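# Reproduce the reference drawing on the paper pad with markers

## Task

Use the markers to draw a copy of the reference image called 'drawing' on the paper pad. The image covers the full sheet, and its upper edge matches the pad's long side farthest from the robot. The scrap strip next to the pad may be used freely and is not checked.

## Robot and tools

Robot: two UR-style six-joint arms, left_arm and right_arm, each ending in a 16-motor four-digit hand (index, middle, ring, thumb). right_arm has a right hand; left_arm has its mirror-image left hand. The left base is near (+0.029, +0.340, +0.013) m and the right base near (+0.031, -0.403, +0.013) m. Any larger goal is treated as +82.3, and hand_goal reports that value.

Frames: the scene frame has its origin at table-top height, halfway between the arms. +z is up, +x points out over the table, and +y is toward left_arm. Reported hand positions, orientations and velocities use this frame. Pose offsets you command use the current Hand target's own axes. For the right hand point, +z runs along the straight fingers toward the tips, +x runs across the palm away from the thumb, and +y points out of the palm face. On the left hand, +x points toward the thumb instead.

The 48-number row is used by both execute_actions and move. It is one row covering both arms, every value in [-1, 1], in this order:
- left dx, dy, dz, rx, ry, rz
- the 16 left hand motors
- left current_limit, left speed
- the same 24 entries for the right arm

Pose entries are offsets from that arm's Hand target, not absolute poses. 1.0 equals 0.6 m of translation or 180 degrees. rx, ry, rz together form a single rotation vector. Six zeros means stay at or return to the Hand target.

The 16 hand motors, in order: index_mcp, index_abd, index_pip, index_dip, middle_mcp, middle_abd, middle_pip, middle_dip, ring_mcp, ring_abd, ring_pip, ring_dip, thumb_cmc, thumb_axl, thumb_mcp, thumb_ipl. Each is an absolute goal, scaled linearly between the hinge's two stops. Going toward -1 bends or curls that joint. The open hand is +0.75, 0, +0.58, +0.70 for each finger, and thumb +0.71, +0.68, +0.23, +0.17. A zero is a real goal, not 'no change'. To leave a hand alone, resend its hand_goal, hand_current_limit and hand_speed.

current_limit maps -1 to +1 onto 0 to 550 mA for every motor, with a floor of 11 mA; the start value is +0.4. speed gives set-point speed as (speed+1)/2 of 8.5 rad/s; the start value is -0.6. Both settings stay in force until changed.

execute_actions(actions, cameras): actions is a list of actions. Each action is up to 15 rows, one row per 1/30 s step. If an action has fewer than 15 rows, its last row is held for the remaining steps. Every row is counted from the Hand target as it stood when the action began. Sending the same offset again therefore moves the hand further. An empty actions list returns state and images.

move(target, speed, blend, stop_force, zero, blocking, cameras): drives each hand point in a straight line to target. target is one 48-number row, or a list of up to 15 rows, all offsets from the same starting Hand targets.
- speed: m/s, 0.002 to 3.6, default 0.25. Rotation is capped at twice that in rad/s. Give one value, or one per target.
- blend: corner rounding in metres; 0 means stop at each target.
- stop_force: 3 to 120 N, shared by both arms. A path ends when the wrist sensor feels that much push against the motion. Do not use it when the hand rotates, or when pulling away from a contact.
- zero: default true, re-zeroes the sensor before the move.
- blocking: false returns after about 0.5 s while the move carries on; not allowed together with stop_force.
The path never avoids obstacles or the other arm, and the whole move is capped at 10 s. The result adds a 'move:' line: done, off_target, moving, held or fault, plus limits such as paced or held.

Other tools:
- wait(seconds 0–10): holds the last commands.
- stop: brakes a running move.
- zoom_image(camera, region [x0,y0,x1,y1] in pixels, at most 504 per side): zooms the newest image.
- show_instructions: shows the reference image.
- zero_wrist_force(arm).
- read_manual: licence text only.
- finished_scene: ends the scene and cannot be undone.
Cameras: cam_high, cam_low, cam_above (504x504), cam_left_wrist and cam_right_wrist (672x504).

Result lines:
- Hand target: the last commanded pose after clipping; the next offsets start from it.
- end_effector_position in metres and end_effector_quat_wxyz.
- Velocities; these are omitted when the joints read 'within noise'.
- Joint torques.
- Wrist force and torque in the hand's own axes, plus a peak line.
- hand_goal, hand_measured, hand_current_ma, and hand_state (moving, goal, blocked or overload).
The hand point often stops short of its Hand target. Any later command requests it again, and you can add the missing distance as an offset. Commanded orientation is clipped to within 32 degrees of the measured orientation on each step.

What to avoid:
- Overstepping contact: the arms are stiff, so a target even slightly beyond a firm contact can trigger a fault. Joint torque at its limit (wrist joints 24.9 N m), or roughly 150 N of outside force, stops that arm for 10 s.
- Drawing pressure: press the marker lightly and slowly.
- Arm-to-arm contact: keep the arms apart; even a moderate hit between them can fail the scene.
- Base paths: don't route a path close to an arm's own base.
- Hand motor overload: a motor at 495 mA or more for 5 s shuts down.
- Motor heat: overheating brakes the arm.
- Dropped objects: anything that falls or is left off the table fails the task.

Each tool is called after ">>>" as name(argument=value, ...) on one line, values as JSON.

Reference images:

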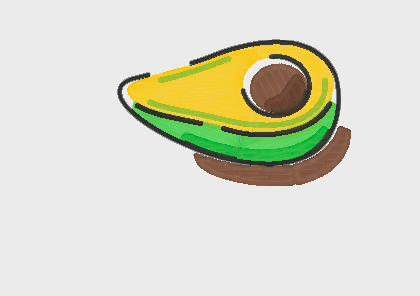

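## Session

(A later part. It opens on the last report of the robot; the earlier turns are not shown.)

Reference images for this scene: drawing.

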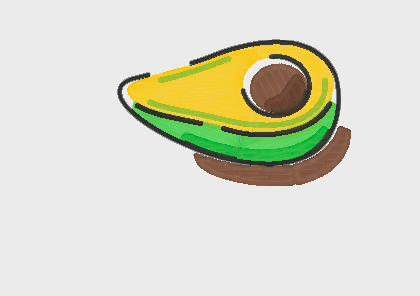

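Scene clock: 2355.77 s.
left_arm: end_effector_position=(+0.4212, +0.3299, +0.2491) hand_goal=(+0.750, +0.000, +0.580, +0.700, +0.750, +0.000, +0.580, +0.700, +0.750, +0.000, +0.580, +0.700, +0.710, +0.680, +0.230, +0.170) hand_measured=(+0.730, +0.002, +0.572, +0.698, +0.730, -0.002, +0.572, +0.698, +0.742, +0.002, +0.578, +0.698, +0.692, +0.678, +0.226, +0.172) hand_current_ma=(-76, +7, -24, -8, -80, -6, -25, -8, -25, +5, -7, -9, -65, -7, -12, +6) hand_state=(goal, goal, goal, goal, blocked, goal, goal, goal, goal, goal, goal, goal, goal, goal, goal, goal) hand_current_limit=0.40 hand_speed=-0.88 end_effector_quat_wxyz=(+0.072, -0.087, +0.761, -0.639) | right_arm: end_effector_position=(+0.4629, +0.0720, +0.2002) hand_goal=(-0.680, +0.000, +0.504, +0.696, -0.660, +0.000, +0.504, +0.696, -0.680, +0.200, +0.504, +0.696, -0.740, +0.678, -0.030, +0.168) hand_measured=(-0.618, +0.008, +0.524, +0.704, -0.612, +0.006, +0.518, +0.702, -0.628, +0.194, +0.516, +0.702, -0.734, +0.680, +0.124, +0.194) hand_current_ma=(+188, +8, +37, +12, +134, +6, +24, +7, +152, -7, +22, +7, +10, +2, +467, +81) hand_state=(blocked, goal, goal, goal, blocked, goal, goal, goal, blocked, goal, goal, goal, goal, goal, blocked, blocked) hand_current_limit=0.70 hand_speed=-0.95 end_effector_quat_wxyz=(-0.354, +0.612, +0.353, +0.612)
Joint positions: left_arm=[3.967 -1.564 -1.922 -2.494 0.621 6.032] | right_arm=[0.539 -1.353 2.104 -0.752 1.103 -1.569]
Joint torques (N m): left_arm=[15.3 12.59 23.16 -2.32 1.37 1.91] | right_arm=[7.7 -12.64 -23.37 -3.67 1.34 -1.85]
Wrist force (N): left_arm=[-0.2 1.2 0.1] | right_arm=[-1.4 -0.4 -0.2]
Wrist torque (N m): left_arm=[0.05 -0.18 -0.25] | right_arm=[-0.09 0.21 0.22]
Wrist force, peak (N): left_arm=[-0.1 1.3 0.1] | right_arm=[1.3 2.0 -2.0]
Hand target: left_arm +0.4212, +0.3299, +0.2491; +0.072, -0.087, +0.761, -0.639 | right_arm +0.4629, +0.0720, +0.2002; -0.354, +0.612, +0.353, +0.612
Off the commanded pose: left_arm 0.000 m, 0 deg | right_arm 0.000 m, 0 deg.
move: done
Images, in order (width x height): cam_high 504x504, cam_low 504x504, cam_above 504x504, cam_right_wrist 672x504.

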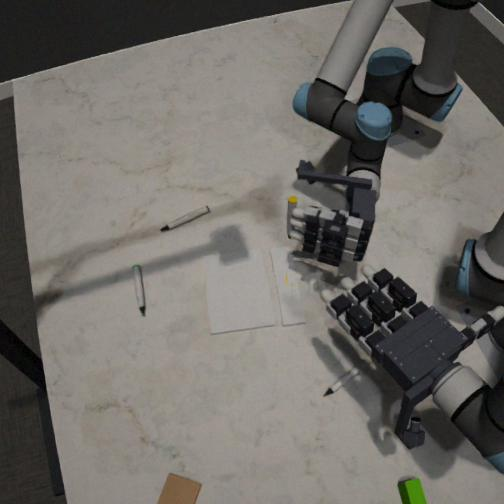

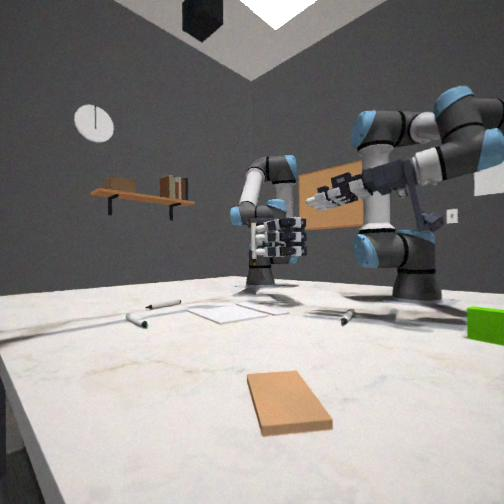

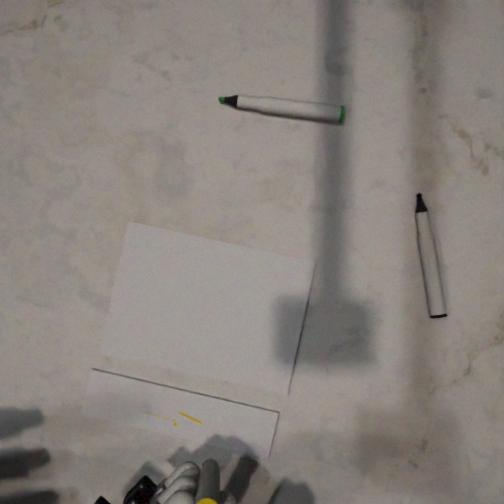

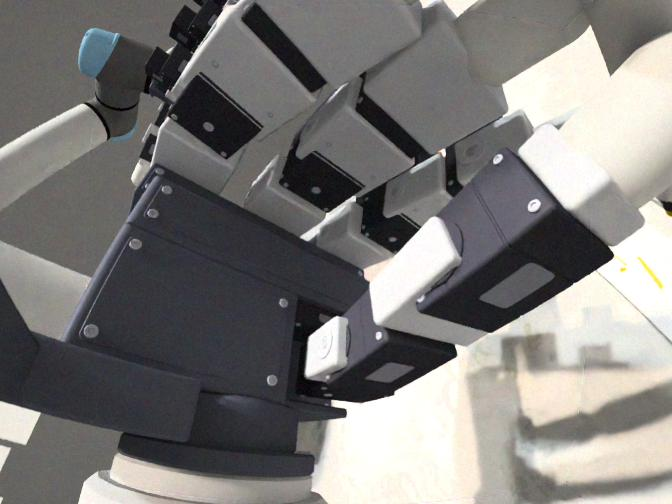

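>>> move(target=[0,0,0,0,0,0,0.75,0,0.58,0.70,0.75,0,0.58,0.70,0.75,0,0.58,0.70,0.71,0.68,0.23,0.17,0.4,-0.88, -0.1917,0,0,0,0,0,-0.68,0.0,0.504,0.696,-0.66,0,0.504,0.696,-0.68,0.2,0.504,0.696,-0.74,0.677,-0.03,0.168,0.7,-0.95], speed=0.1, cameras=["cam_high", "cam_low", "cam_above"])

>>> zoom_image(camera="cam_above", region=[110, 404, 290, 504])

>>> zoom_image(camera="cam_low", region=[220, 220, 320, 320])

Scene clock: 2389.37 s.
left_arm: end_effector_position=(+0.4212, +0.3299, +0.2491) hand_goal=(+0.750, +0.000, +0.580, +0.700, +0.750, +0.000, +0.580, +0.700, +0.750, +0.000, +0.580, +0.700, +0.710, +0.680, +0.230, +0.170) hand_measured=(+0.730, +0.002, +0.572, +0.698, +0.730, -0.002, +0.572, +0.698, +0.742, +0.002, +0.578, +0.698, +0.692, +0.678, +0.226, +0.172) hand_current_ma=(-76, +7, -24, -8, -80, -6, -25, -8, -25, +5, -7, -9, -65, -7, -12, +6) hand_state=(goal, goal, goal, goal, blocked, goal, goal, goal, goal, goal, goal, goal, goal, goal, goal, goal) hand_current_limit=0.40 hand_speed=-0.88 end_effector_quat_wxyz=(+0.072, -0.087, +0.761, -0.639) | right_arm: end_effector_position=(+0.4628, +0.0722, +0.0853) hand_goal=(-0.680, +0.000, +0.504, +0.696, -0.660, +0.000, +0.504, +0.696, -0.680, +0.200, +0.504, +0.696, -0.740, +0.678, -0.030, +0.168) hand_measured=(-0.618, +0.008, +0.524, +0.704, -0.612, +0.006, +0.518, +0.702, -0.628, +0.194, +0.516, +0.702, -0.732, +0.680, +0.124, +0.194) hand_current_ma=(+188, +9, +37, +12, +134, +7, +24, +7, +151, -6, +22, +7, +10, +2, +468, +81) hand_state=(blocked, goal, goal, goal, blocked, goal, goal, goal, blocked, goal, goal, goal, goal, goal, blocked, blocked) hand_current_limit=0.70 hand_speed=-0.95 end_effector_quat_wxyz=(-0.354, +0.612, +0.353, +0.612)
Joint positions: left_arm=[3.967 -1.564 -1.922 -2.494 0.621 6.032] | right_arm=[0.54 -1.098 2.178 -1.081 1.104 -1.569]
Joint torques (N m): left_arm=[14.59 12.44 23.3 -2.4 1.36 2.02] | right_arm=[7.28 -19.65 -3.83 -3.41 1.45 1.54]
Wrist force (N): left_arm=[0.0 1.2 0.2] | right_arm=[-1.0 -0.2 -0.4]
Wrist torque (N m): left_arm=[0.02 -0.20 -0.23] | right_arm=[-0.05 0.14 0.26]
Wrist force, peak (N): left_arm=[0.1 1.3 0.2] | right_arm=[-1.6 -0.3 -0.6]
Hand target: left_arm +0.4212, +0.3299, +0.2491; +0.072, -0.087, +0.761, -0.639 | right_arm +0.4628, +0.0722, +0.0852; -0.354, +0.612, +0.353, +0.612
Off the commanded pose: left_arm 0.000 m, 0 deg | right_arm 0.000 m, 0 deg.
move: done
Images, in order (width x height): cam_high 504x504, cam_low 504x504, cam_above 504x504.

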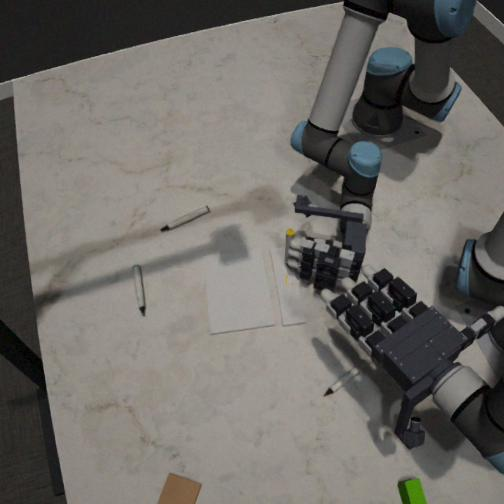

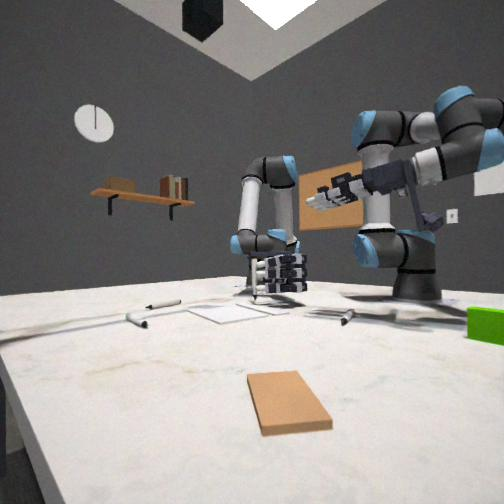

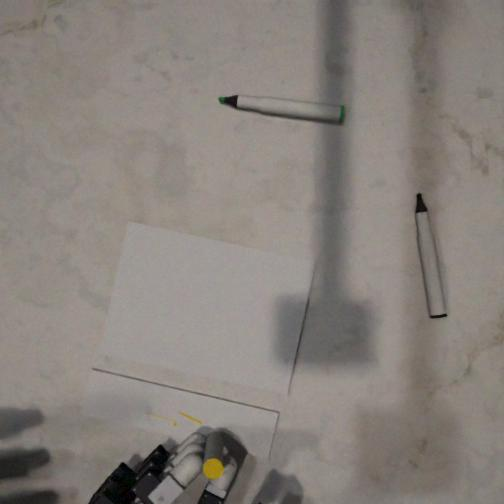

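Scaled by 2.800 from the camera's 504x504 image, which has a finer 720x720 frame.

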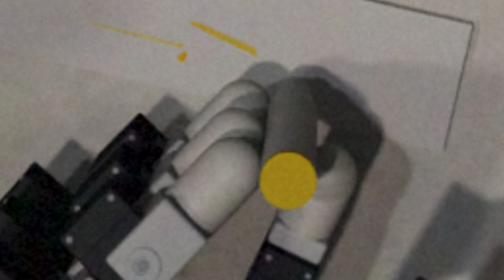

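Scaled by 5.040 from the camera's 504x504 image, which has a finer 720x720 frame.

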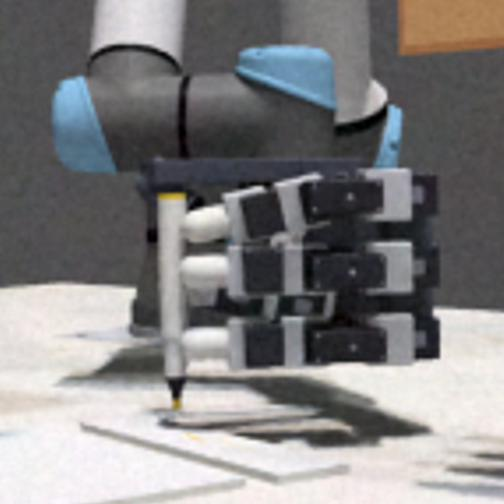

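>>> move(target=[[0,0,0,0,0,0,0.75,0,0.58,0.70,0.75,0,0.58,0.70,0.75,0,0.58,0.70,0.71,0.68,0.23,0.17,0.4,-0.88, -0.0112,0,0,0,0,0,-0.68,0.0,0.504,0.696,-0.66,0,0.504,0.696,-0.68,0.2,0.504,0.696,-0.74,0.677,-0.03,0.168,0.7,-0.95],[0,0,0,0,0,0,0.75,0,0.58,0.70,0.75,0,0.58,0.70,0.75,0,0.58,0.70,0.71,0.68,0.23,0.17,0.4,-0.88, -0.0162,0.0123,-0.0398,0,0,0,-0.68,0.0,0.504,0.696,-0.66,0,0.504,0.696,-0.68,0.2,0.504,0.696,-0.74,0.677,-0.03,0.168,0.7,-0.95],[0,0,0,0,0,0,0.75,0,0.58,0.70,0.75,0,0.58,0.70,0.75,0,0.58,0.70,0.71,0.68,0.23,0.17,0.4,-0.88, 0.0083,0.0123,-0.0398,0,0,0,-0.68,0.0,0.504,0.696,-0.66,0,0.504,0.696,-0.68,0.2,0.504,0.696,-0.74,0.677,-0.03,0.168,0.7,-0.95]], speed=[0.05,0.02,0.05], cameras=["cam_low", "cam_above"])

>>> zoom_image(camera="cam_above", region=[130, 384, 290, 484])

>>> zoom_image(camera="cam_low", region=[220, 220, 320, 320])

Scene clock: 2422.17 s.
left_arm: end_effector_position=(+0.4212, +0.3299, +0.2491) hand_goal=(+0.750, +0.000, +0.580, +0.700, +0.750, +0.000, +0.580, +0.700, +0.750, +0.000, +0.580, +0.700, +0.710, +0.680, +0.230, +0.170) hand_measured=(+0.730, +0.002, +0.572, +0.698, +0.730, -0.002, +0.572, +0.698, +0.742, +0.002, +0.578, +0.698, +0.692, +0.678, +0.226, +0.172) hand_current_ma=(-76, +7, -24, -8, -80, -6, -25, -8, -25, +5, -7, -9, -65, -7, -12, +6) hand_state=(goal, goal, goal, goal, blocked, goal, goal, goal, goal, goal, goal, goal, goal, goal, goal, goal) hand_current_limit=0.40 hand_speed=-0.88 end_effector_quat_wxyz=(+0.072, -0.087, +0.761, -0.639) | right_arm: end_effector_position=(+0.4573, +0.0478, +0.0901) hand_goal=(-0.680, +0.000, +0.504, +0.696, -0.660, +0.000, +0.504, +0.696, -0.680, +0.200, +0.504, +0.696, -0.740, +0.678, -0.030, +0.168) hand_measured=(-0.618, +0.008, +0.524, +0.704, -0.612, +0.006, +0.518, +0.702, -0.628, +0.194, +0.516, +0.702, -0.732, +0.680, +0.124, +0.194) hand_current_ma=(+188, +9, +37, +12, +134, +7, +24, +7, +151, -6, +22, +7, +10, +2, +468, +81) hand_state=(blocked, goal, goal, goal, blocked, goal, goal, goal, blocked, goal, goal, goal, goal, goal, blocked, blocked) hand_current_limit=0.70 hand_speed=-0.95 end_effector_quat_wxyz=(-0.354, +0.612, +0.353, +0.612)
Joint positions: left_arm=[3.967 -1.564 -1.922 -2.494 0.621 6.032] | right_arm=[0.491 -1.143 2.242 -1.1 1.055 -1.569]
Joint torques (N m): left_arm=[14.96 12.33 23.09 -2.35 1.4 1.93] | right_arm=[-5.69 -42.08 -16.97 1.22 -1.55 -0.77]
Wrist force (N): left_arm=[-0.1 1.2 0.2] | right_arm=[-0.9 -0.2 -0.3]
Wrist torque (N m): left_arm=[0.03 -0.19 -0.24] | right_arm=[-0.06 0.11 0.25]
Wrist force, peak (N): left_arm=[-0.1 1.3 0.1] | right_arm=[-1.6 -0.2 -0.6]
Hand target: left_arm +0.4212, +0.3299, +0.2491; +0.072, -0.087, +0.761, -0.639 | right_arm +0.4573, +0.0478, +0.0901; -0.354, +0.612, +0.353, +0.612
Off the commanded pose: left_arm 0.000 m, 0 deg | right_arm 0.000 m, 0 deg.
move: done
Images, in order (width x height): cam_low 504x504, cam_above 504x504.

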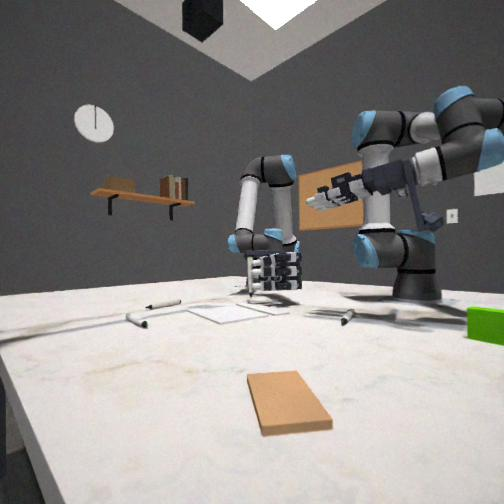

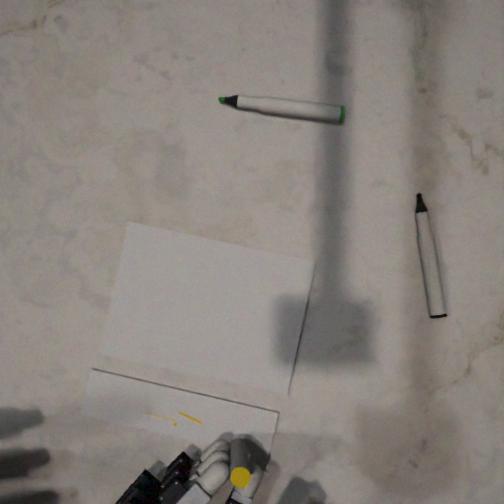

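Scaled by 3.150 from the camera's 504x504 image, which has a finer 720x720 frame.

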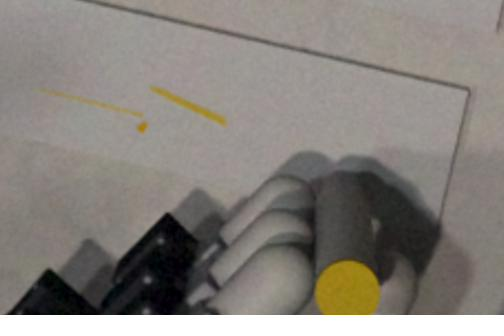

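Scaled by 5.040 from the camera's 504x504 image, which has a finer 720x720 frame.

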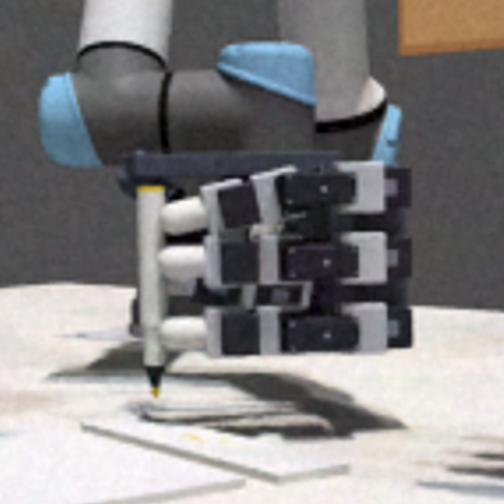

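>>> move(target=[0,0,0,0,0,0,0.75,0,0.58,0.70,0.75,0,0.58,0.70,0.75,0,0.58,0.70,0.71,0.68,0.23,0.17,0.4,-0.88, 0,-0.0722,-0.0417,0,0,0,-0.68,0.0,0.504,0.696,-0.66,0,0.504,0.696,-0.68,0.2,0.504,0.696,-0.74,0.677,-0.03,0.168,0.7,-0.95], speed=0.12, cameras=["cam_above"])

>>> zoom_image(camera="cam_above", region=[130, 384, 290, 484])

Scene clock: 2439.57 s.
left_arm: end_effector_position=(+0.4212, +0.3299, +0.2491) hand_goal=(+0.750, +0.000, +0.580, +0.700, +0.750, +0.000, +0.580, +0.700, +0.750, +0.000, +0.580, +0.700, +0.710, +0.680, +0.230, +0.170) hand_measured=(+0.730, +0.002, +0.572, +0.698, +0.730, -0.002, +0.572, +0.698, +0.742, +0.002, +0.578, +0.698, +0.692, +0.678, +0.226, +0.172) hand_current_ma=(-76, +7, -24, -8, -80, -6, -25, -8, -25, +5, -7, -9, -65, -7, -12, +6) hand_state=(goal, goal, goal, goal, blocked, goal, goal, goal, goal, goal, goal, goal, goal, goal, goal, goal) hand_current_limit=0.40 hand_speed=-0.88 end_effector_quat_wxyz=(+0.072, -0.087, +0.761, -0.639) | right_arm: end_effector_position=(+0.4073, +0.0478, +0.0902) hand_goal=(-0.680, +0.000, +0.504, +0.696, -0.660, +0.000, +0.504, +0.696, -0.680, +0.200, +0.504, +0.696, -0.740, +0.678, -0.030, +0.168) hand_measured=(-0.618, +0.008, +0.524, +0.704, -0.612, +0.006, +0.518, +0.702, -0.628, +0.194, +0.516, +0.702, -0.732, +0.680, +0.124, +0.194) hand_current_ma=(+188, +9, +37, +12, +134, +7, +24, +7, +150, -6, +22, +7, +10, +2, +468, +81) hand_state=(blocked, goal, goal, goal, blocked, goal, goal, goal, blocked, goal, goal, goal, goal, goal, blocked, blocked) hand_current_limit=0.70 hand_speed=-0.95 end_effector_quat_wxyz=(-0.354, +0.612, +0.353, +0.612)
Joint positions: left_arm=[3.967 -1.564 -1.922 -2.494 0.621 6.032] | right_arm=[0.571 -1.186 2.327 -1.142 1.135 -1.569]
Joint torques (N m): left_arm=[15.25 13.07 22.63 -2.32 1.18 1.94] | right_arm=[8.73 -37.38 -2.23 -3.69 1.35 0.97]
Wrist force (N): left_arm=[0.1 1.0 0.2] | right_arm=[-1.1 -0.4 -0.4]
Wrist torque (N m): left_arm=[0.01 -0.22 -0.22] | right_arm=[-0.07 0.16 0.24]
Wrist force, peak (N): left_arm=[0.2 1.3 0.1] | right_arm=[-0.8 -1.4 -0.8]
Hand target: left_arm +0.4212, +0.3299, +0.2491; +0.072, -0.087, +0.761, -0.639 | right_arm +0.4072, +0.0478, +0.0902; -0.354, +0.612, +0.353, +0.612
Off the commanded pose: left_arm 0.000 m, 0 deg | right_arm 0.000 m, 0 deg.
move: done
Images, in order (width x height): cam_above 504x504.

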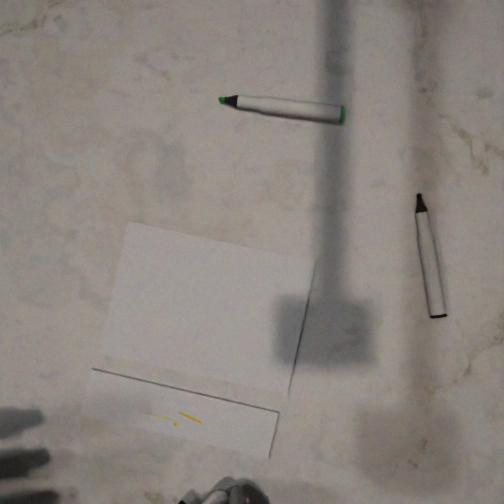

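Scaled by 3.150 from the camera's 504x504 image, which has a finer 720x720 frame.

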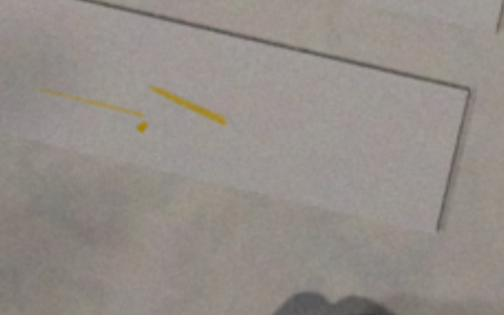

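>>> move(target=[[0,0,0,0,0,0,0.75,0,0.58,0.70,0.75,0,0.58,0.70,0.75,0,0.58,0.70,0.71,0.68,0.23,0.17,0.4,-0.88, -0.0167,0.06,0.0815,0,0,0,-0.68,0.0,0.504,0.696,-0.66,0,0.504,0.696,-0.68,0.2,0.504,0.696,-0.74,0.677,-0.03,0.168,0.7,-0.95],[0,0,0,0,0,0,0.75,0,0.58,0.70,0.75,0,0.58,0.70,0.75,0,0.58,0.70,0.71,0.68,0.23,0.17,0.4,-0.88, -0.0242,0.06,0.0815,0,0,0,-0.68,0.0,0.504,0.696,-0.66,0,0.504,0.696,-0.68,0.2,0.504,0.696,-0.74,0.677,-0.03,0.168,0.7,-0.95],[0,0,0,0,0,0,0.75,0,0.58,0.70,0.75,0,0.58,0.70,0.75,0,0.58,0.70,0.71,0.68,0.23,0.17,0.4,-0.88, -0.0308,0.0748,0.0337,0,0,0,-0.68,0.0,0.504,0.696,-0.66,0,0.504,0.696,-0.68,0.2,0.504,0.696,-0.74,0.677,-0.03,0.168,0.7,-0.95],[0,0,0,0,0,0,0.75,0,0.58,0.70,0.75,0,0.58,0.70,0.75,0,0.58,0.70,0.71,0.68,0.23,0.17,0.4,-0.88, 0,0.0748,0.0337,0,0,0,-0.68,0.0,0.504,0.696,-0.66,0,0.504,0.696,-0.68,0.2,0.504,0.696,-0.74,0.677,-0.03,0.168,0.7,-0.95],[0,0,0,0,0,0,0.75,0,0.58,0.70,0.75,0,0.58,0.70,0.75,0,0.58,0.70,0.71,0.68,0.23,0.17,0.4,-0.88, 0,0.0027,-0.008,0,0,0,-0.68,0.0,0.504,0.696,-0.66,0,0.504,0.696,-0.68,0.2,0.504,0.696,-0.74,0.677,-0.03,0.168,0.7,-0.95]], speed=[0.12,0.03,0.02,0.05,0.12], cameras=["cam_above"])

>>> zoom_image(camera="cam_above", region=[130, 384, 290, 484])

Scene clock: 2457.87 s.
left_arm: end_effector_position=(+0.4212, +0.3299, +0.2491) hand_goal=(+0.750, +0.000, +0.580, +0.700, +0.750, +0.000, +0.580, +0.700, +0.750, +0.000, +0.580, +0.700, +0.710, +0.680, +0.230, +0.170) hand_measured=(+0.730, +0.002, +0.572, +0.698, +0.730, -0.002, +0.572, +0.698, +0.742, +0.002, +0.578, +0.698, +0.692, +0.678, +0.226, +0.172) hand_current_ma=(-76, +7, -24, -8, -80, -6, -25, -8, -25, +5, -7, -9, -65, -7, -12, +6) hand_state=(goal, goal, goal, goal, blocked, goal, goal, goal, goal, goal, goal, goal, goal, goal, goal, goal) hand_current_limit=0.40 hand_speed=-0.88 end_effector_quat_wxyz=(+0.072, -0.087, +0.761, -0.639) | right_arm: end_effector_position=(+0.4063, +0.0428, +0.0902) hand_goal=(-0.680, +0.000, +0.504, +0.696, -0.660, +0.000, +0.504, +0.696, -0.680, +0.200, +0.504, +0.696, -0.740, +0.678, -0.030, +0.168) hand_measured=(-0.618, +0.008, +0.526, +0.706, -0.612, +0.006, +0.518, +0.702, -0.630, +0.194, +0.516, +0.702, -0.732, +0.680, +0.122, +0.194) hand_current_ma=(+188, +8, +45, +15, +134, +6, +24, +7, +143, -7, +22, +7, +11, +2, +467, +82) hand_state=(blocked, goal, blocked, goal, blocked, goal, goal, goal, blocked, goal, goal, goal, goal, goal, blocked, blocked) hand_current_limit=0.70 hand_speed=-0.95 end_effector_quat_wxyz=(-0.354, +0.612, +0.353, +0.612)
Joint positions: left_arm=[3.967 -1.564 -1.922 -2.494 0.621 6.032] | right_arm=[0.56 -1.193 2.34 -1.149 1.124 -1.569]
Joint torques (N m): left_arm=[15.01 12.94 22.85 -2.35 1.2 1.86] | right_arm=[7.44 -36.97 -1.86 -3.73 1.44 1.28]
Wrist force (N): left_arm=[0.0 1.0 0.1] | right_arm=[-0.8 -0.7 -0.1]
Wrist torque (N m): left_arm=[0.02 -0.20 -0.23] | right_arm=[-0.13 0.10 0.26]
Wrist force, peak (N): left_arm=[0.0 1.3 0.3] | right_arm=[-1.0 -1.1 -1.4]
Hand target: left_arm +0.4212, +0.3299, +0.2491; +0.072, -0.087, +0.761, -0.639 | right_arm +0.4062, +0.0428, +0.0902; -0.354, +0.612, +0.353, +0.612
Off the commanded pose: left_arm 0.000 m, 0 deg | right_arm 0.000 m, 0 deg.
move: done
Images, in order (width x height): cam_above 504x504.

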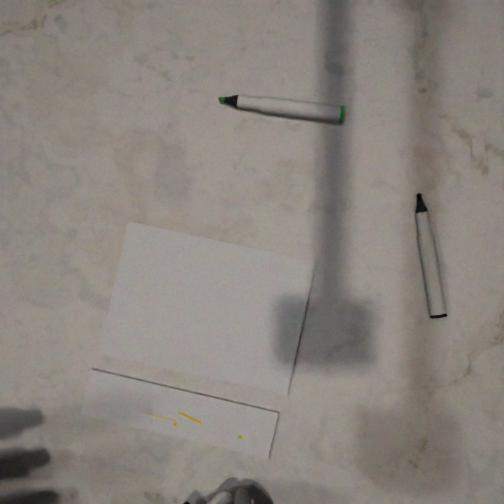

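Scaled by 3.150 from the camera's 504x504 image, which has a finer 720x720 frame.

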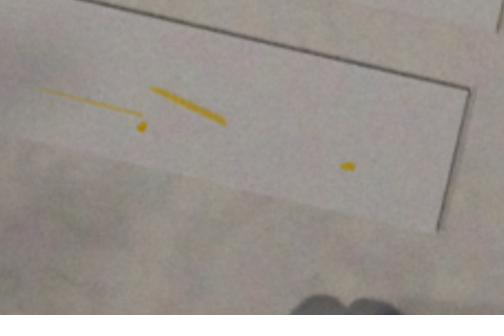

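>>> move(target=[[0,0,0,0,0,0,0.75,0,0.58,0.70,0.75,0,0.58,0.70,0.75,0,0.58,0.70,0.71,0.68,0.23,0.17,0.4,-0.88, -0.0203,0.0618,0.0361,0,0,0,-0.68,0.0,0.504,0.696,-0.66,0,0.504,0.696,-0.68,0.2,0.504,0.696,-0.74,0.677,-0.03,0.168,0.7,-0.95],[0,0,0,0,0,0,0.75,0,0.58,0.70,0.75,0,0.58,0.70,0.75,0,0.58,0.70,0.71,0.68,0.23,0.17,0.4,-0.88, -0.0308,0.0618,0.0361,0,0,0,-0.68,0.0,0.504,0.696,-0.66,0,0.504,0.696,-0.68,0.2,0.504,0.696,-0.74,0.677,-0.03,0.168,0.7,-0.95],[0,0,0,0,0,0,0.75,0,0.58,0.70,0.75,0,0.58,0.70,0.75,0,0.58,0.70,0.71,0.68,0.23,0.17,0.4,-0.88, -0.0308,0.0225,0.1634,0,0,0,-0.68,0.0,0.504,0.696,-0.66,0,0.504,0.696,-0.68,0.2,0.504,0.696,-0.74,0.677,-0.03,0.168,0.7,-0.95],[0,0,0,0,0,0,0.75,0,0.58,0.70,0.75,0,0.58,0.70,0.75,0,0.58,0.70,0.71,0.68,0.23,0.17,0.4,-0.88, 0,0.0225,0.1634,0,0,0,-0.68,0.0,0.504,0.696,-0.66,0,0.504,0.696,-0.68,0.2,0.504,0.696,-0.74,0.677,-0.03,0.168,0.7,-0.95],[0,0,0,0,0,0,0.75,0,0.58,0.70,0.75,0,0.58,0.70,0.75,0,0.58,0.70,0.71,0.68,0.23,0.17,0.4,-0.88, 0,-0.0642,0.1135,0,0,0,-0.68,0.0,0.504,0.696,-0.66,0,0.504,0.696,-0.68,0.2,0.504,0.696,-0.74,0.677,-0.03,0.168,0.7,-0.95]], speed=[0.12,0.02,0.04,0.05,0.12], cameras=["cam_above", "cam_low"])

>>> zoom_image(camera="cam_above", region=[130, 384, 290, 484])

>>> zoom_image(camera="cam_low", region=[220, 220, 320, 320])

Scene clock: 2500.90 s.
left_arm: end_effector_position=(+0.4212, +0.3299, +0.2491) hand_goal=(+0.750, +0.000, +0.580, +0.700, +0.750, +0.000, +0.580, +0.700, +0.750, +0.000, +0.580, +0.700, +0.710, +0.680, +0.230, +0.170) hand_measured=(+0.730, +0.002, +0.572, +0.698, +0.730, -0.002, +0.572, +0.698, +0.742, +0.002, +0.578, +0.698, +0.692, +0.678, +0.226, +0.172) hand_current_ma=(-76, +7, -24, -8, -80, -6, -25, -8, -25, +5, -7, -9, -65, -7, -12, +6) hand_state=(goal, goal, goal, goal, blocked, goal, goal, goal, goal, goal, goal, goal, goal, goal, goal, goal) hand_current_limit=0.40 hand_speed=-0.88 end_effector_quat_wxyz=(+0.072, -0.087, +0.761, -0.639) | right_arm: end_effector_position=(+0.4070, +0.1211, +0.0903) hand_goal=(-0.680, +0.000, +0.504, +0.696, -0.660, +0.000, +0.504, +0.696, -0.680, +0.200, +0.504, +0.696, -0.740, +0.678, -0.030, +0.168) hand_measured=(-0.622, +0.008, +0.526, +0.706, -0.612, +0.006, +0.518, +0.702, -0.630, +0.194, +0.518, +0.702, -0.732, +0.680, +0.122, +0.196) hand_current_ma=(+179, +9, +45, +15, +134, +6, +24, +7, +143, -7, +24, +9, +10, +2, +468, +86) hand_state=(blocked, goal, blocked, goal, blocked, goal, goal, goal, blocked, goal, goal, goal, goal, goal, blocked, blocked) hand_current_limit=0.70 hand_speed=-0.95 end_effector_quat_wxyz=(-0.354, +0.612, +0.353, +0.612)
Joint positions: left_arm=[3.967 -1.564 -1.922 -2.494 0.621 6.032] | right_arm=[0.73 -1.093 2.142 -1.05 1.294 -1.569]
Joint torques (N m): left_arm=[14.88 12.44 22.97 -2.2 1.24 1.8] | right_arm=[6.77 -44.51 -2.32 -3.65 1.35 -1]
Wrist force (N): left_arm=[0.0 1.1 0.0] | right_arm=[-0.6 -0.2 -0.5]
Wrist torque (N m): left_arm=[0.03 -0.20 -0.22] | right_arm=[-0.05 0.07 0.25]
Wrist force, peak (N): left_arm=[0.2 1.3 0.0] | right_arm=[-1.4 -0.7 -0.4]
Hand target: left_arm +0.4212, +0.3299, +0.2491; +0.072, -0.087, +0.761, -0.639 | right_arm +0.4069, +0.1211, +0.0903; -0.354, +0.612, +0.353, +0.612
Off the commanded pose: left_arm 0.000 m, 0 deg | right_arm 0.000 m, 0 deg.
move: done
Images, in order (width x height): cam_low 504x504, cam_above 504x504.

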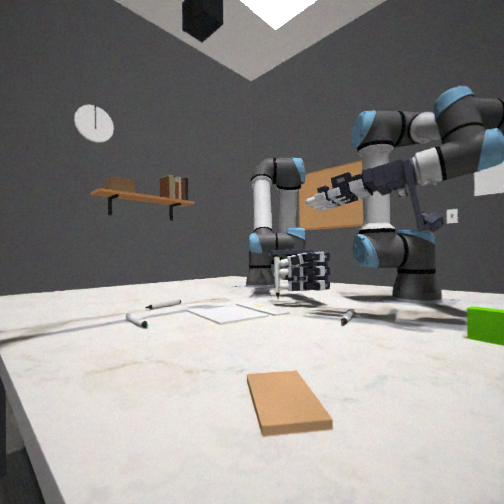

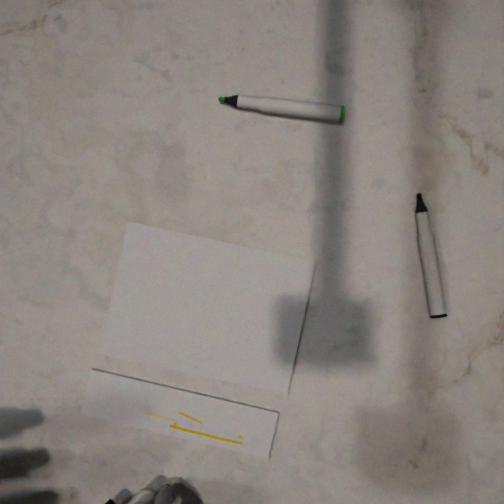

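Scaled by 3.150 from the camera's 504x504 image, which has a finer 720x720 frame.

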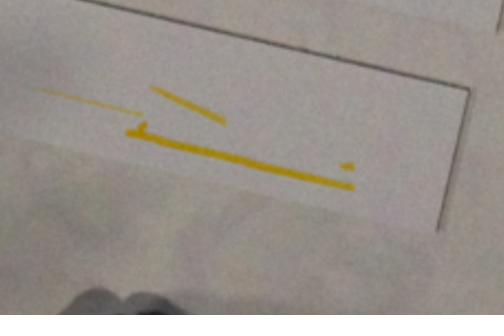

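Scaled by 5.040 from the camera's 504x504 image, which has a finer 720x720 frame.

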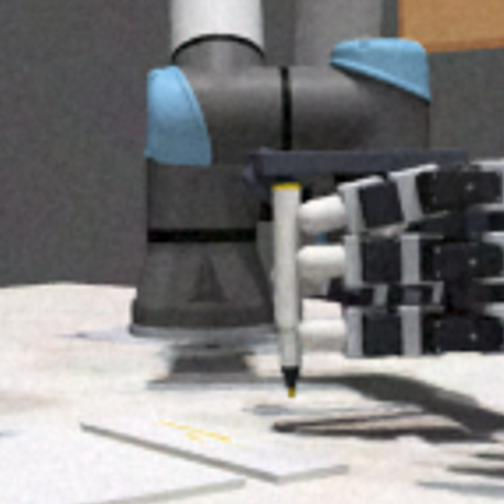

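>>> zoom_image(camera="cam_above", region=[88, 200, 208, 380])

>>> zoom_image(camera="cam_above", region=[208, 240, 328, 420])

Scaled by 2.800 from the camera's 504x504 image, which has a finer 720x720 frame.

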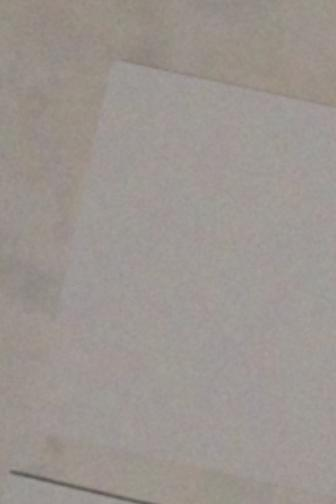

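Scaled by 2.800 from the camera's 504x504 image, which has a finer 720x720 frame.

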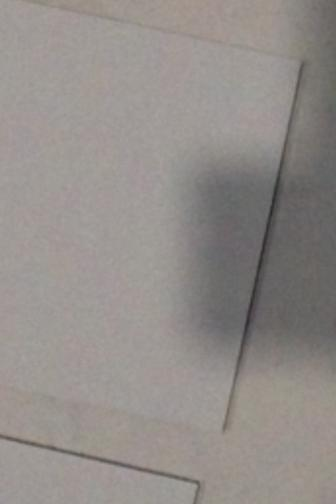

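>>> zoom_image(camera="cam_above", region=[80, 310, 150, 380])

>>> zoom_image(camera="cam_above", region=[100, 200, 170, 270])

>>> zoom_image(camera="cam_above", region=[260, 350, 330, 420])

>>> zoom_image(camera="cam_above", region=[270, 230, 340, 300])

Scaled by 7.200 from the camera's 504x504 image, which has a finer 720x720 frame.

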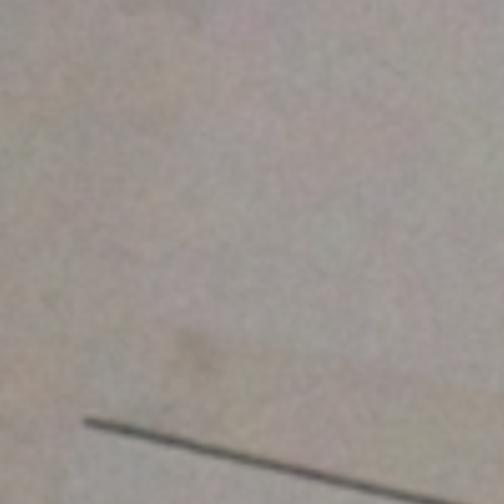

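Scaled by 7.200 from the camera's 504x504 image, which has a finer 720x720 frame.

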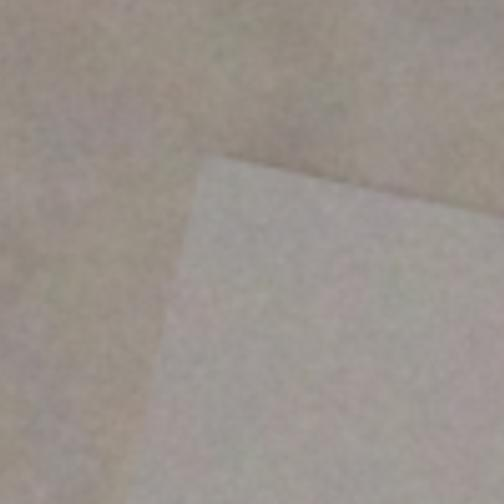

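Scaled by 7.200 from the camera's 504x504 image, which has a finer 720x720 frame.

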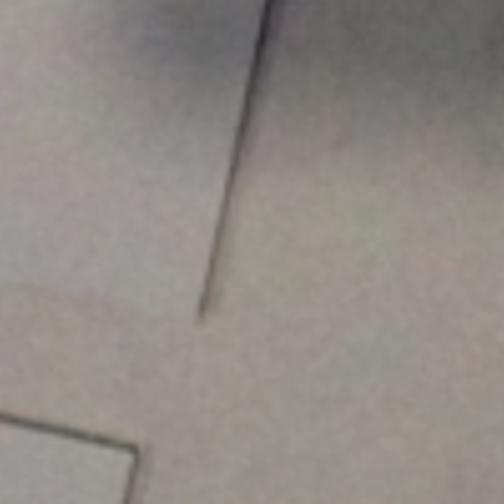

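Scaled by 7.200 from the camera's 504x504 image, which has a finer 720x720 frame.

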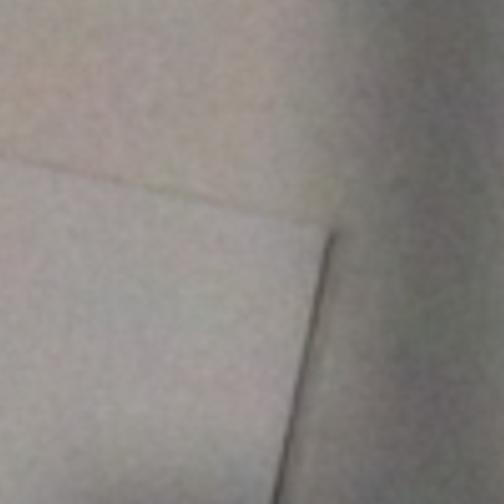

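>>> show_instructions()

Reference images for this scene: drawing.

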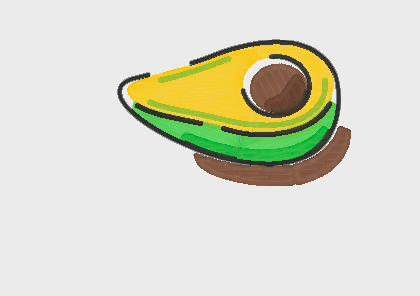

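>>> move(target=[[0,0,0,0,0,0,0.75,0,0.58,0.70,0.75,0,0.58,0.70,0.75,0,0.58,0.70,0.71,0.68,0.23,0.17,0.4,-0.88, -0.0122,0.3477,0.1555,0,0,0,-0.68,0.0,0.504,0.696,-0.66,0,0.504,0.696,-0.68,0.2,0.504,0.696,-0.74,0.677,-0.03,0.168,0.7,-0.95],[0,0,0,0,0,0,0.75,0,0.58,0.70,0.75,0,0.58,0.70,0.75,0,0.58,0.70,0.71,0.68,0.23,0.17,0.4,-0.88, -0.0288,0.3477,0.1555,0,0,0,-0.68,0.0,0.504,0.696,-0.66,0,0.504,0.696,-0.68,0.2,0.504,0.696,-0.74,0.677,-0.03,0.168,0.7,-0.95],[0,0,0,0,0,0,0.75,0,0.58,0.70,0.75,0,0.58,0.70,0.75,0,0.58,0.70,0.71,0.68,0.23,0.17,0.4,-0.88, -0.0313,0.3646,0.1068,0,0,0,-0.68,0.0,0.504,0.696,-0.66,0,0.504,0.696,-0.68,0.2,0.504,0.696,-0.74,0.677,-0.03,0.168,0.7,-0.95],[0,0,0,0,0,0,0.75,0,0.58,0.70,0.75,0,0.58,0.70,0.75,0,0.58,0.70,0.71,0.68,0.23,0.17,0.4,-0.88, 0,0.3646,0.1068,0,0,0,-0.68,0.0,0.504,0.696,-0.66,0,0.504,0.696,-0.68,0.2,0.504,0.696,-0.74,0.677,-0.03,0.168,0.7,-0.95],[0,0,0,0,0,0,0.75,0,0.58,0.70,0.75,0,0.58,0.70,0.75,0,0.58,0.70,0.71,0.68,0.23,0.17,0.4,-0.88, 0,0.1626,-0.0099,0,0,0,-0.68,0.0,0.504,0.696,-0.66,0,0.504,0.696,-0.68,0.2,0.504,0.696,-0.74,0.677,-0.03,0.168,0.7,-0.95]], speed=[0.12,0.03,0.03,0.05,0.12], cameras=["cam_above", "cam_high"])

>>> zoom_image(camera="cam_above", region=[150, 240, 290, 340])

Scene clock: 2670.17 s.
left_arm: end_effector_position=(+0.4212, +0.3299, +0.2491) hand_goal=(+0.750, +0.000, +0.580, +0.700, +0.750, +0.000, +0.580, +0.700, +0.750, +0.000, +0.580, +0.700, +0.710, +0.680, +0.230, +0.170) hand_measured=(+0.730, +0.002, +0.572, +0.698, +0.730, -0.002, +0.572, +0.698, +0.742, +0.002, +0.578, +0.698, +0.692, +0.678, +0.226, +0.172) hand_current_ma=(-76, +7, -24, -8, -80, -6, -25, -8, -25, +5, -7, -9, -65, -7, -12, +6) hand_state=(goal, goal, goal, goal, blocked, goal, goal, goal, goal, goal, goal, goal, goal, goal, goal, goal) hand_current_limit=0.40 hand_speed=-0.88 end_effector_quat_wxyz=(+0.072, -0.087, +0.761, -0.639) | right_arm: end_effector_position=(+0.4885, +0.0671, +0.0901) hand_goal=(-0.680, +0.000, +0.504, +0.696, -0.660, +0.000, +0.504, +0.696, -0.680, +0.200, +0.504, +0.696, -0.740, +0.678, -0.030, +0.168) hand_measured=(-0.622, +0.006, +0.532, +0.708, -0.614, +0.006, +0.518, +0.702, -0.634, +0.194, +0.518, +0.702, -0.732, +0.680, +0.122, +0.196) hand_current_ma=(+179, +7, +61, +21, +129, +6, +24, +7, +125, -7, +24, +9, +12, +2, +468, +86) hand_state=(blocked, goal, blocked, goal, blocked, goal, goal, goal, blocked, goal, goal, goal, goal, goal, blocked, blocked) hand_current_limit=0.70 hand_speed=-0.95 end_effector_quat_wxyz=(-0.354, +0.612, +0.353, +0.612)
Joint positions: left_arm=[3.967 -1.564 -1.922 -2.494 0.621 6.032] | right_arm=[0.493 -1.092 2.14 -1.049 1.057 -1.569]
Joint torques (N m): left_arm=[14.72 12.81 22.46 -2.31 1.12 1.77] | right_arm=[8.14 -44.18 -2.42 -3.71 1.47 1.65]
Wrist force (N): left_arm=[-0.1 1.2 0.0] | right_arm=[-0.9 0.0 -0.1]
Wrist torque (N m): left_arm=[0.05 -0.20 -0.23] | right_arm=[-0.05 0.13 0.24]
Wrist force, peak (N): left_arm=[0.0 1.4 0.0] | right_arm=[-1.5 -0.5 -0.6]
Hand target: left_arm +0.4212, +0.3299, +0.2491; +0.072, -0.087, +0.761, -0.639 | right_arm +0.4885, +0.0671, +0.0901; -0.354, +0.612, +0.353, +0.612
Off the commanded pose: left_arm 0.000 m, 0 deg | right_arm 0.000 m, 0 deg.
move: done
Images, in order (width x height): cam_high 504x504, cam_above 504x504.

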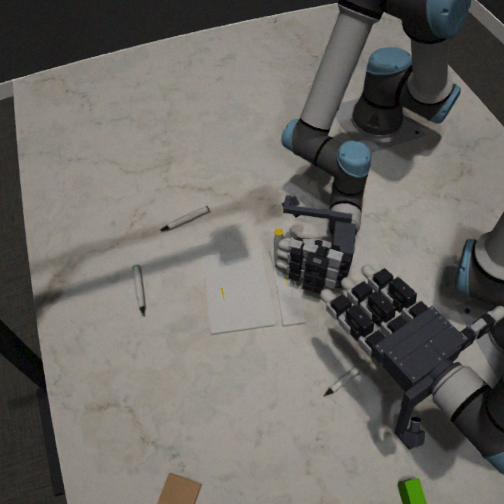

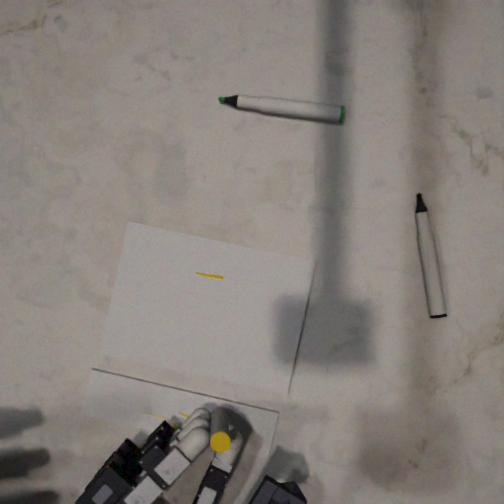

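Scaled by 3.600 from the camera's 504x504 image, which has a finer 720x720 frame.

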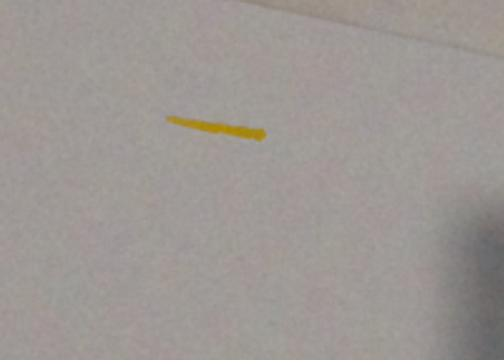

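>>> move(target=[0,0,0,0,0,0,0.75,0,0.58,0.70,0.75,0,0.58,0.70,0.75,0,0.58,0.70,0.71,0.68,0.23,0.17,0.4,-0.88,0,0.1860,0.1610,0,0,0,-0.68,0.0,0.504,0.696,-0.66,0,0.504,0.696,-0.68,0.2,0.504,0.696,-0.74,0.677,-0.03,0.168,0.7,-0.95], speed=0.2)

Scene clock: 2798.07 s.
left_arm: end_effector_position=(+0.4212, +0.3299, +0.2491) hand_goal=(+0.750, +0.000, +0.580, +0.700, +0.750, +0.000, +0.580, +0.700, +0.750, +0.000, +0.580, +0.700, +0.710, +0.680, +0.230, +0.170) hand_measured=(+0.730, +0.002, +0.572, +0.698, +0.730, -0.002, +0.572, +0.698, +0.742, +0.002, +0.578, +0.698, +0.692, +0.678, +0.226, +0.172) hand_current_ma=(-76, +7, -24, -8, -80, -6, -25, -8, -25, +5, -7, -9, -65, -7, -12, +6) hand_state=(goal, goal, goal, goal, blocked, goal, goal, goal, goal, goal, goal, goal, goal, goal, goal, goal) hand_current_limit=0.40 hand_speed=-0.88 end_effector_quat_wxyz=(+0.072, -0.087, +0.761, -0.639) | right_arm: end_effector_position=(+0.6334, +0.0950, +0.0900) hand_goal=(-0.680, +0.000, +0.504, +0.696, -0.660, +0.000, +0.504, +0.696, -0.680, +0.200, +0.504, +0.696, -0.740, +0.678, -0.030, +0.168) hand_measured=(-0.622, +0.006, +0.532, +0.708, -0.614, +0.006, +0.518, +0.702, -0.634, +0.194, +0.518, +0.702, -0.732, +0.680, +0.122, +0.196) hand_current_ma=(+179, +7, +61, +21, +129, +6, +24, +7, +125, -7, +24, +9, +12, +2, +468, +86) hand_state=(blocked, goal, blocked, goal, blocked, goal, goal, goal, blocked, goal, goal, goal, goal, goal, blocked, blocked) hand_current_limit=0.70 hand_speed=-0.95 end_effector_quat_wxyz=(-0.354, +0.612, +0.353, +0.612)
Joint positions: left_arm=[3.967 -1.564 -1.922 -2.494 0.621 6.032] | right_arm=[0.399 -0.903 1.76 -0.858 0.963 -1.569]
Joint torques (N m): left_arm=[14.34 12.35 22.99 -2.22 1.08 1.67] | right_arm=[-5.47 -29.49 -21.56 1.1 -1.63 -1.57]
Wrist force (N): left_arm=[0.1 1.1 0.1] | right_arm=[-0.9 -0.2 -0.6]
Wrist torque (N m): left_arm=[0.03 -0.21 -0.22] | right_arm=[-0.06 0.15 0.19]
Wrist force, peak (N): left_arm=[0.0 1.3 0.2] | right_arm=[-1.1 -1.4 -0.9]
Hand target: left_arm +0.4212, +0.3299, +0.2491; +0.072, -0.087, +0.761, -0.639 | right_arm +0.6334, +0.0950, +0.0900; -0.354, +0.612, +0.353, +0.612
Off the commanded pose: left_arm 0.000 m, 0 deg | right_arm 0.000 m, 0 deg.
move: done

>>> move(target=[[0,0,0,0,0,0,0.75,0,0.58,0.70,0.75,0,0.58,0.70,0.75,0,0.58,0.70,0.71,0.68,0.23,0.17,0.4,-0.88,-0.0292,0,0,0,0,0,-0.68,0.0,0.504,0.696,-0.66,0,0.504,0.696,-0.68,0.2,0.504,0.696,-0.74,0.678,-0.03,0.168,0.7,-0.95],[0,0,0,0,0,0,0.75,0,0.58,0.70,0.75,0,0.58,0.70,0.75,0,0.58,0.70,0.71,0.68,0.23,0.17,0.4,-0.88,-0.0292,0.0192,-0.0553,0,0,0,-0.68,0.0,0.504,0.696,-0.66,0,0.504,0.696,-0.68,0.2,0.504,0.696,-0.74,0.678,-0.03,0.168,0.7,-0.95],[0,0,0,0,0,0,0.75,0,0.58,0.70,0.75,0,0.58,0.70,0.75,0,0.58,0.70,0.71,0.68,0.23,0.17,0.4,-0.88,-0.0292,0.0160,-0.0563,0,0,0,-0.68,0.0,0.504,0.696,-0.66,0,0.504,0.696,-0.68,0.2,0.504,0.696,-0.74,0.678,-0.03,0.168,0.7,-0.95],[0,0,0,0,0,0,0.75,0,0.58,0.70,0.75,0,0.58,0.70,0.75,0,0.58,0.70,0.71,0.68,0.23,0.17,0.4,-0.88,-0.0292,-0.0065,0.0087,0,0,0,-0.68,0.0,0.504,0.696,-0.66,0,0.504,0.696,-0.68,0.2,0.504,0.696,-0.74,0.678,-0.03,0.168,0.7,-0.95],[0,0,0,0,0,0,0.75,0,0.58,0.70,0.75,0,0.58,0.70,0.75,0,0.58,0.70,0.71,0.68,0.23,0.17,0.4,-0.88,-0.0292,-0.0125,0.0158,0,0,0,-0.68,0.0,0.504,0.696,-0.66,0,0.504,0.696,-0.68,0.2,0.504,0.696,-0.74,0.678,-0.03,0.168,0.7,-0.95],[0,0,0,0,0,0,0.75,0,0.58,0.70,0.75,0,0.58,0.70,0.75,0,0.58,0.70,0.71,0.68,0.23,0.17,0.4,-0.88,-0.0292,0.0123,-0.0557,0,0,0,-0.68,0.0,0.504,0.696,-0.66,0,0.504,0.696,-0.68,0.2,0.504,0.696,-0.74,0.678,-0.03,0.168,0.7,-0.95],[0,0,0,0,0,0,0.75,0,0.58,0.70,0.75,0,0.58,0.70,0.75,0,0.58,0.70,0.71,0.68,0.23,0.17,0.4,-0.88,-0.0292,0.0091,-0.0567,0,0,0,-0.68,0.0,0.504,0.696,-0.66,0,0.504,0.696,-0.68,0.2,0.504,0.696,-0.74,0.678,-0.03,0.168,0.7,-0.95],[0,0,0,0,0,0,0.75,0,0.58,0.70,0.75,0,0.58,0.70,0.75,0,0.58,0.70,0.71,0.68,0.23,0.17,0.4,-0.88,-0.0292,-0.0184,0.0230,0,0,0,-0.68,0.0,0.504,0.696,-0.66,0,0.504,0.696,-0.68,0.2,0.504,0.696,-0.74,0.678,-0.03,0.168,0.7,-0.95],[0,0,0,0,0,0,0.75,0,0.58,0.70,0.75,0,0.58,0.70,0.75,0,0.58,0.70,0.71,0.68,0.23,0.17,0.4,-0.88,-0.0292,-0.0216,0.0219,0,0,0,-0.68,0.0,0.504,0.696,-0.66,0,0.504,0.696,-0.68,0.2,0.504,0.696,-0.74,0.678,-0.03,0.168,0.7,-0.95],[0,0,0,0,0,0,0.75,0,0.58,0.70,0.75,0,0.58,0.70,0.75,0,0.58,0.70,0.71,0.68,0.23,0.17,0.4,-0.88,-0.0292,0.0060,-0.0578,0,0,0,-0.68,0.0,0.504,0.696,-0.66,0,0.504,0.696,-0.68,0.2,0.504,0.696,-0.74,0.678,-0.03,0.168,0.7,-0.95],[0,0,0,0,0,0,0.75,0,0.58,0.70,0.75,0,0.58,0.70,0.75,0,0.58,0.70,0.71,0.68,0.23,0.17,0.4,-0.88,-0.0292,0.0034,-0.0604,0,0,0,-0.68,0.0,0.504,0.696,-0.66,0,0.504,0.696,-0.68,0.2,0.504,0.696,-0.74,0.678,-0.03,0.168,0.7,-0.95],[0,0,0,0,0,0,0.75,0,0.58,0.70,0.75,0,0.58,0.70,0.75,0,0.58,0.70,0.71,0.68,0.23,0.17,0.4,-0.88,-0.0292,-0.0242,0.0193,0,0,0,-0.68,0.0,0.504,0.696,-0.66,0,0.504,0.696,-0.68,0.2,0.504,0.696,-0.74,0.678,-0.03,0.168,0.7,-0.95],[0,0,0,0,0,0,0.75,0,0.58,0.70,0.75,0,0.58,0.70,0.75,0,0.58,0.70,0.71,0.68,0.23,0.17,0.4,-0.88,0,-0.0242,0.0193,0,0,0,-0.68,0.0,0.504,0.696,-0.66,0,0.504,0.696,-0.68,0.2,0.504,0.696,-0.74,0.678,-0.03,0.168,0.7,-0.95]], speed=0.1)

>>> move(target=[0,0,0,0,0,0,0.75,0,0.58,0.70,0.75,0,0.58,0.70,0.75,0,0.58,0.70,0.71,0.68,0.23,0.17,0.4,-0.88,0.08,-0.2,-0.1,0,0,0,-0.68,0.0,0.504,0.696,-0.66,0,0.504,0.696,-0.68,0.2,0.504,0.696,-0.74,0.678,-0.03,0.168,0.7,-0.95], speed=0.2, cameras=["cam_above"])

Scene clock: 2847.80 s.
left_arm: end_effector_position=(+0.4212, +0.3299, +0.2491) hand_goal=(+0.750, +0.000, +0.580, +0.700, +0.750, +0.000, +0.580, +0.700, +0.750, +0.000, +0.580, +0.700, +0.710, +0.680, +0.230, +0.170) hand_measured=(+0.730, +0.002, +0.572, +0.698, +0.730, -0.002, +0.572, +0.698, +0.742, +0.002, +0.578, +0.698, +0.692, +0.678, +0.226, +0.172) hand_current_ma=(-76, +7, -24, -8, -80, -6, -25, -8, -25, +5, -7, -9, -65, -7, -12, +6) hand_state=(goal, goal, goal, goal, blocked, goal, goal, goal, goal, goal, goal, goal, goal, goal, goal, goal) hand_current_limit=0.40 hand_speed=-0.88 end_effector_quat_wxyz=(+0.072, -0.087, +0.761, -0.639) | right_arm: end_effector_position=(+0.6266, +0.1123, +0.0900) hand_goal=(-0.680, +0.000, +0.504, +0.696, -0.660, +0.000, +0.504, +0.696, -0.680, +0.200, +0.504, +0.696, -0.740, +0.678, -0.030, +0.168) hand_measured=(-0.622, +0.006, +0.532, +0.708, -0.614, +0.006, +0.518, +0.702, -0.634, +0.194, +0.518, +0.702, -0.732, +0.680, +0.122, +0.196) hand_current_ma=(+179, +8, +61, +21, +129, +7, +24, +7, +125, -6, +24, +9, +13, +2, +468, +86) hand_state=(blocked, goal, blocked, goal, blocked, goal, goal, goal, blocked, goal, goal, goal, goal, goal, blocked, blocked) hand_current_limit=0.70 hand_speed=-0.95 end_effector_quat_wxyz=(-0.354, +0.612, +0.353, +0.612)
Joint positions: left_arm=[3.967 -1.564 -1.922 -2.494 0.621 6.032] | right_arm=[0.434 -0.893 1.739 -0.848 0.998 -1.569]
Joint torques (N m): left_arm=[15.1 13.25 22.08 -2.21 1.03 1.8] | right_arm=[2.24 -54.05 -21.14 1.2 0.47 -1.33]
Wrist force (N): left_arm=[0.2 1.0 0.2] | right_arm=[-0.9 -0.1 -0.4]
Wrist torque (N m): left_arm=[0.00 -0.22 -0.21] | right_arm=[-0.04 0.13 0.21]
Wrist force, peak (N): left_arm=[0.0 1.3 0.1] | right_arm=[-2.3 -0.4 -0.4]
Hand target: left_arm +0.4212, +0.3299, +0.2491; +0.072, -0.087, +0.761, -0.639 | right_arm +0.6266, +0.1123, +0.0901; -0.354, +0.612, +0.353, +0.612
Off the commanded pose: left_arm 0.000 m, 0 deg | right_arm 0.000 m, 0 deg.
move: done

Scene clock: 2849.03 s.
left_arm: end_effector_position=(+0.4212, +0.3299, +0.2491) hand_goal=(+0.750, +0.000, +0.580, +0.700, +0.750, +0.000, +0.580, +0.700, +0.750, +0.000, +0.580, +0.700, +0.710, +0.680, +0.230, +0.170) hand_measured=(+0.730, +0.002, +0.572, +0.698, +0.730, -0.002, +0.572, +0.698, +0.742, +0.002, +0.578, +0.698, +0.692, +0.678, +0.226, +0.172) hand_current_ma=(-76, +7, -24, -8, -80, -6, -25, -8, -25, +5, -7, -9, -65, -7, -12, +6) hand_state=(goal, goal, goal, goal, blocked, goal, goal, goal, goal, goal, goal, goal, goal, goal, goal, goal) hand_current_limit=0.40 hand_speed=-0.88 end_effector_quat_wxyz=(+0.072, -0.087, +0.761, -0.639) | right_arm: end_effector_position=(+0.4928, +0.1203, +0.1382) hand_goal=(-0.680, +0.000, +0.504, +0.696, -0.660, +0.000, +0.504, +0.696, -0.680, +0.200, +0.504, +0.696, -0.740, +0.678, -0.030, +0.168) hand_measured=(-0.622, +0.006, +0.532, +0.708, -0.614, +0.006, +0.518, +0.702, -0.634, +0.194, +0.518, +0.702, -0.732, +0.680, +0.122, +0.196) hand_current_ma=(+179, +8, +61, +21, +129, +7, +24, +7, +125, -6, +24, +9, +13, +2, +468, +86) hand_state=(blocked, goal, blocked, goal, blocked, goal, goal, goal, blocked, goal, goal, goal, goal, goal, blocked, blocked) hand_current_limit=0.70 hand_speed=-0.95 end_effector_quat_wxyz=(-0.354, +0.612, +0.353, +0.612)
Joint positions: left_arm=[3.967 -1.564 -1.922 -2.494 0.621 6.032] | right_arm=[0.594 -1.125 1.989 -0.864 1.159 -1.569]
Joint torques (N m): left_arm=[14.74 12.57 22.1 -2.23 1.09 1.68] | right_arm=[7.59 -44.24 -8.16 1.1 1.21 1.19]
Wrist force (N): left_arm=[0.2 1.2 0.1] | right_arm=[-1.0 -0.4 -0.1]
Wrist torque (N m): left_arm=[0.04 -0.22 -0.21] | right_arm=[-0.11 0.14 0.22]
Wrist force, peak (N): left_arm=[0.1 1.3 0.1] | right_arm=[-0.8 -1.6 -0.9]
Hand target: left_arm +0.4212, +0.3299, +0.2491; +0.072, -0.087, +0.761, -0.639 | right_arm +0.4928, +0.1203, +0.1382; -0.354, +0.612, +0.353, +0.612
Off the commanded pose: left_arm 0.000 m, 0 deg | right_arm 0.000 m, 0 deg.
move: done
Images, in order (width x height): cam_above 504x504.

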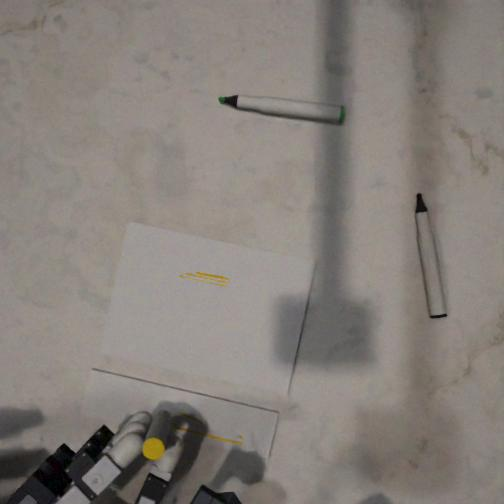

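>>> zoom_image(camera="cam_above", region=[150, 250, 270, 310])

Scaled by 4.200 from the camera's 504x504 image, which has a finer 720x720 frame.

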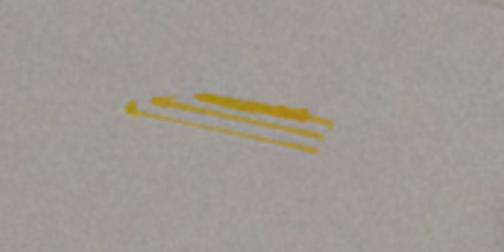

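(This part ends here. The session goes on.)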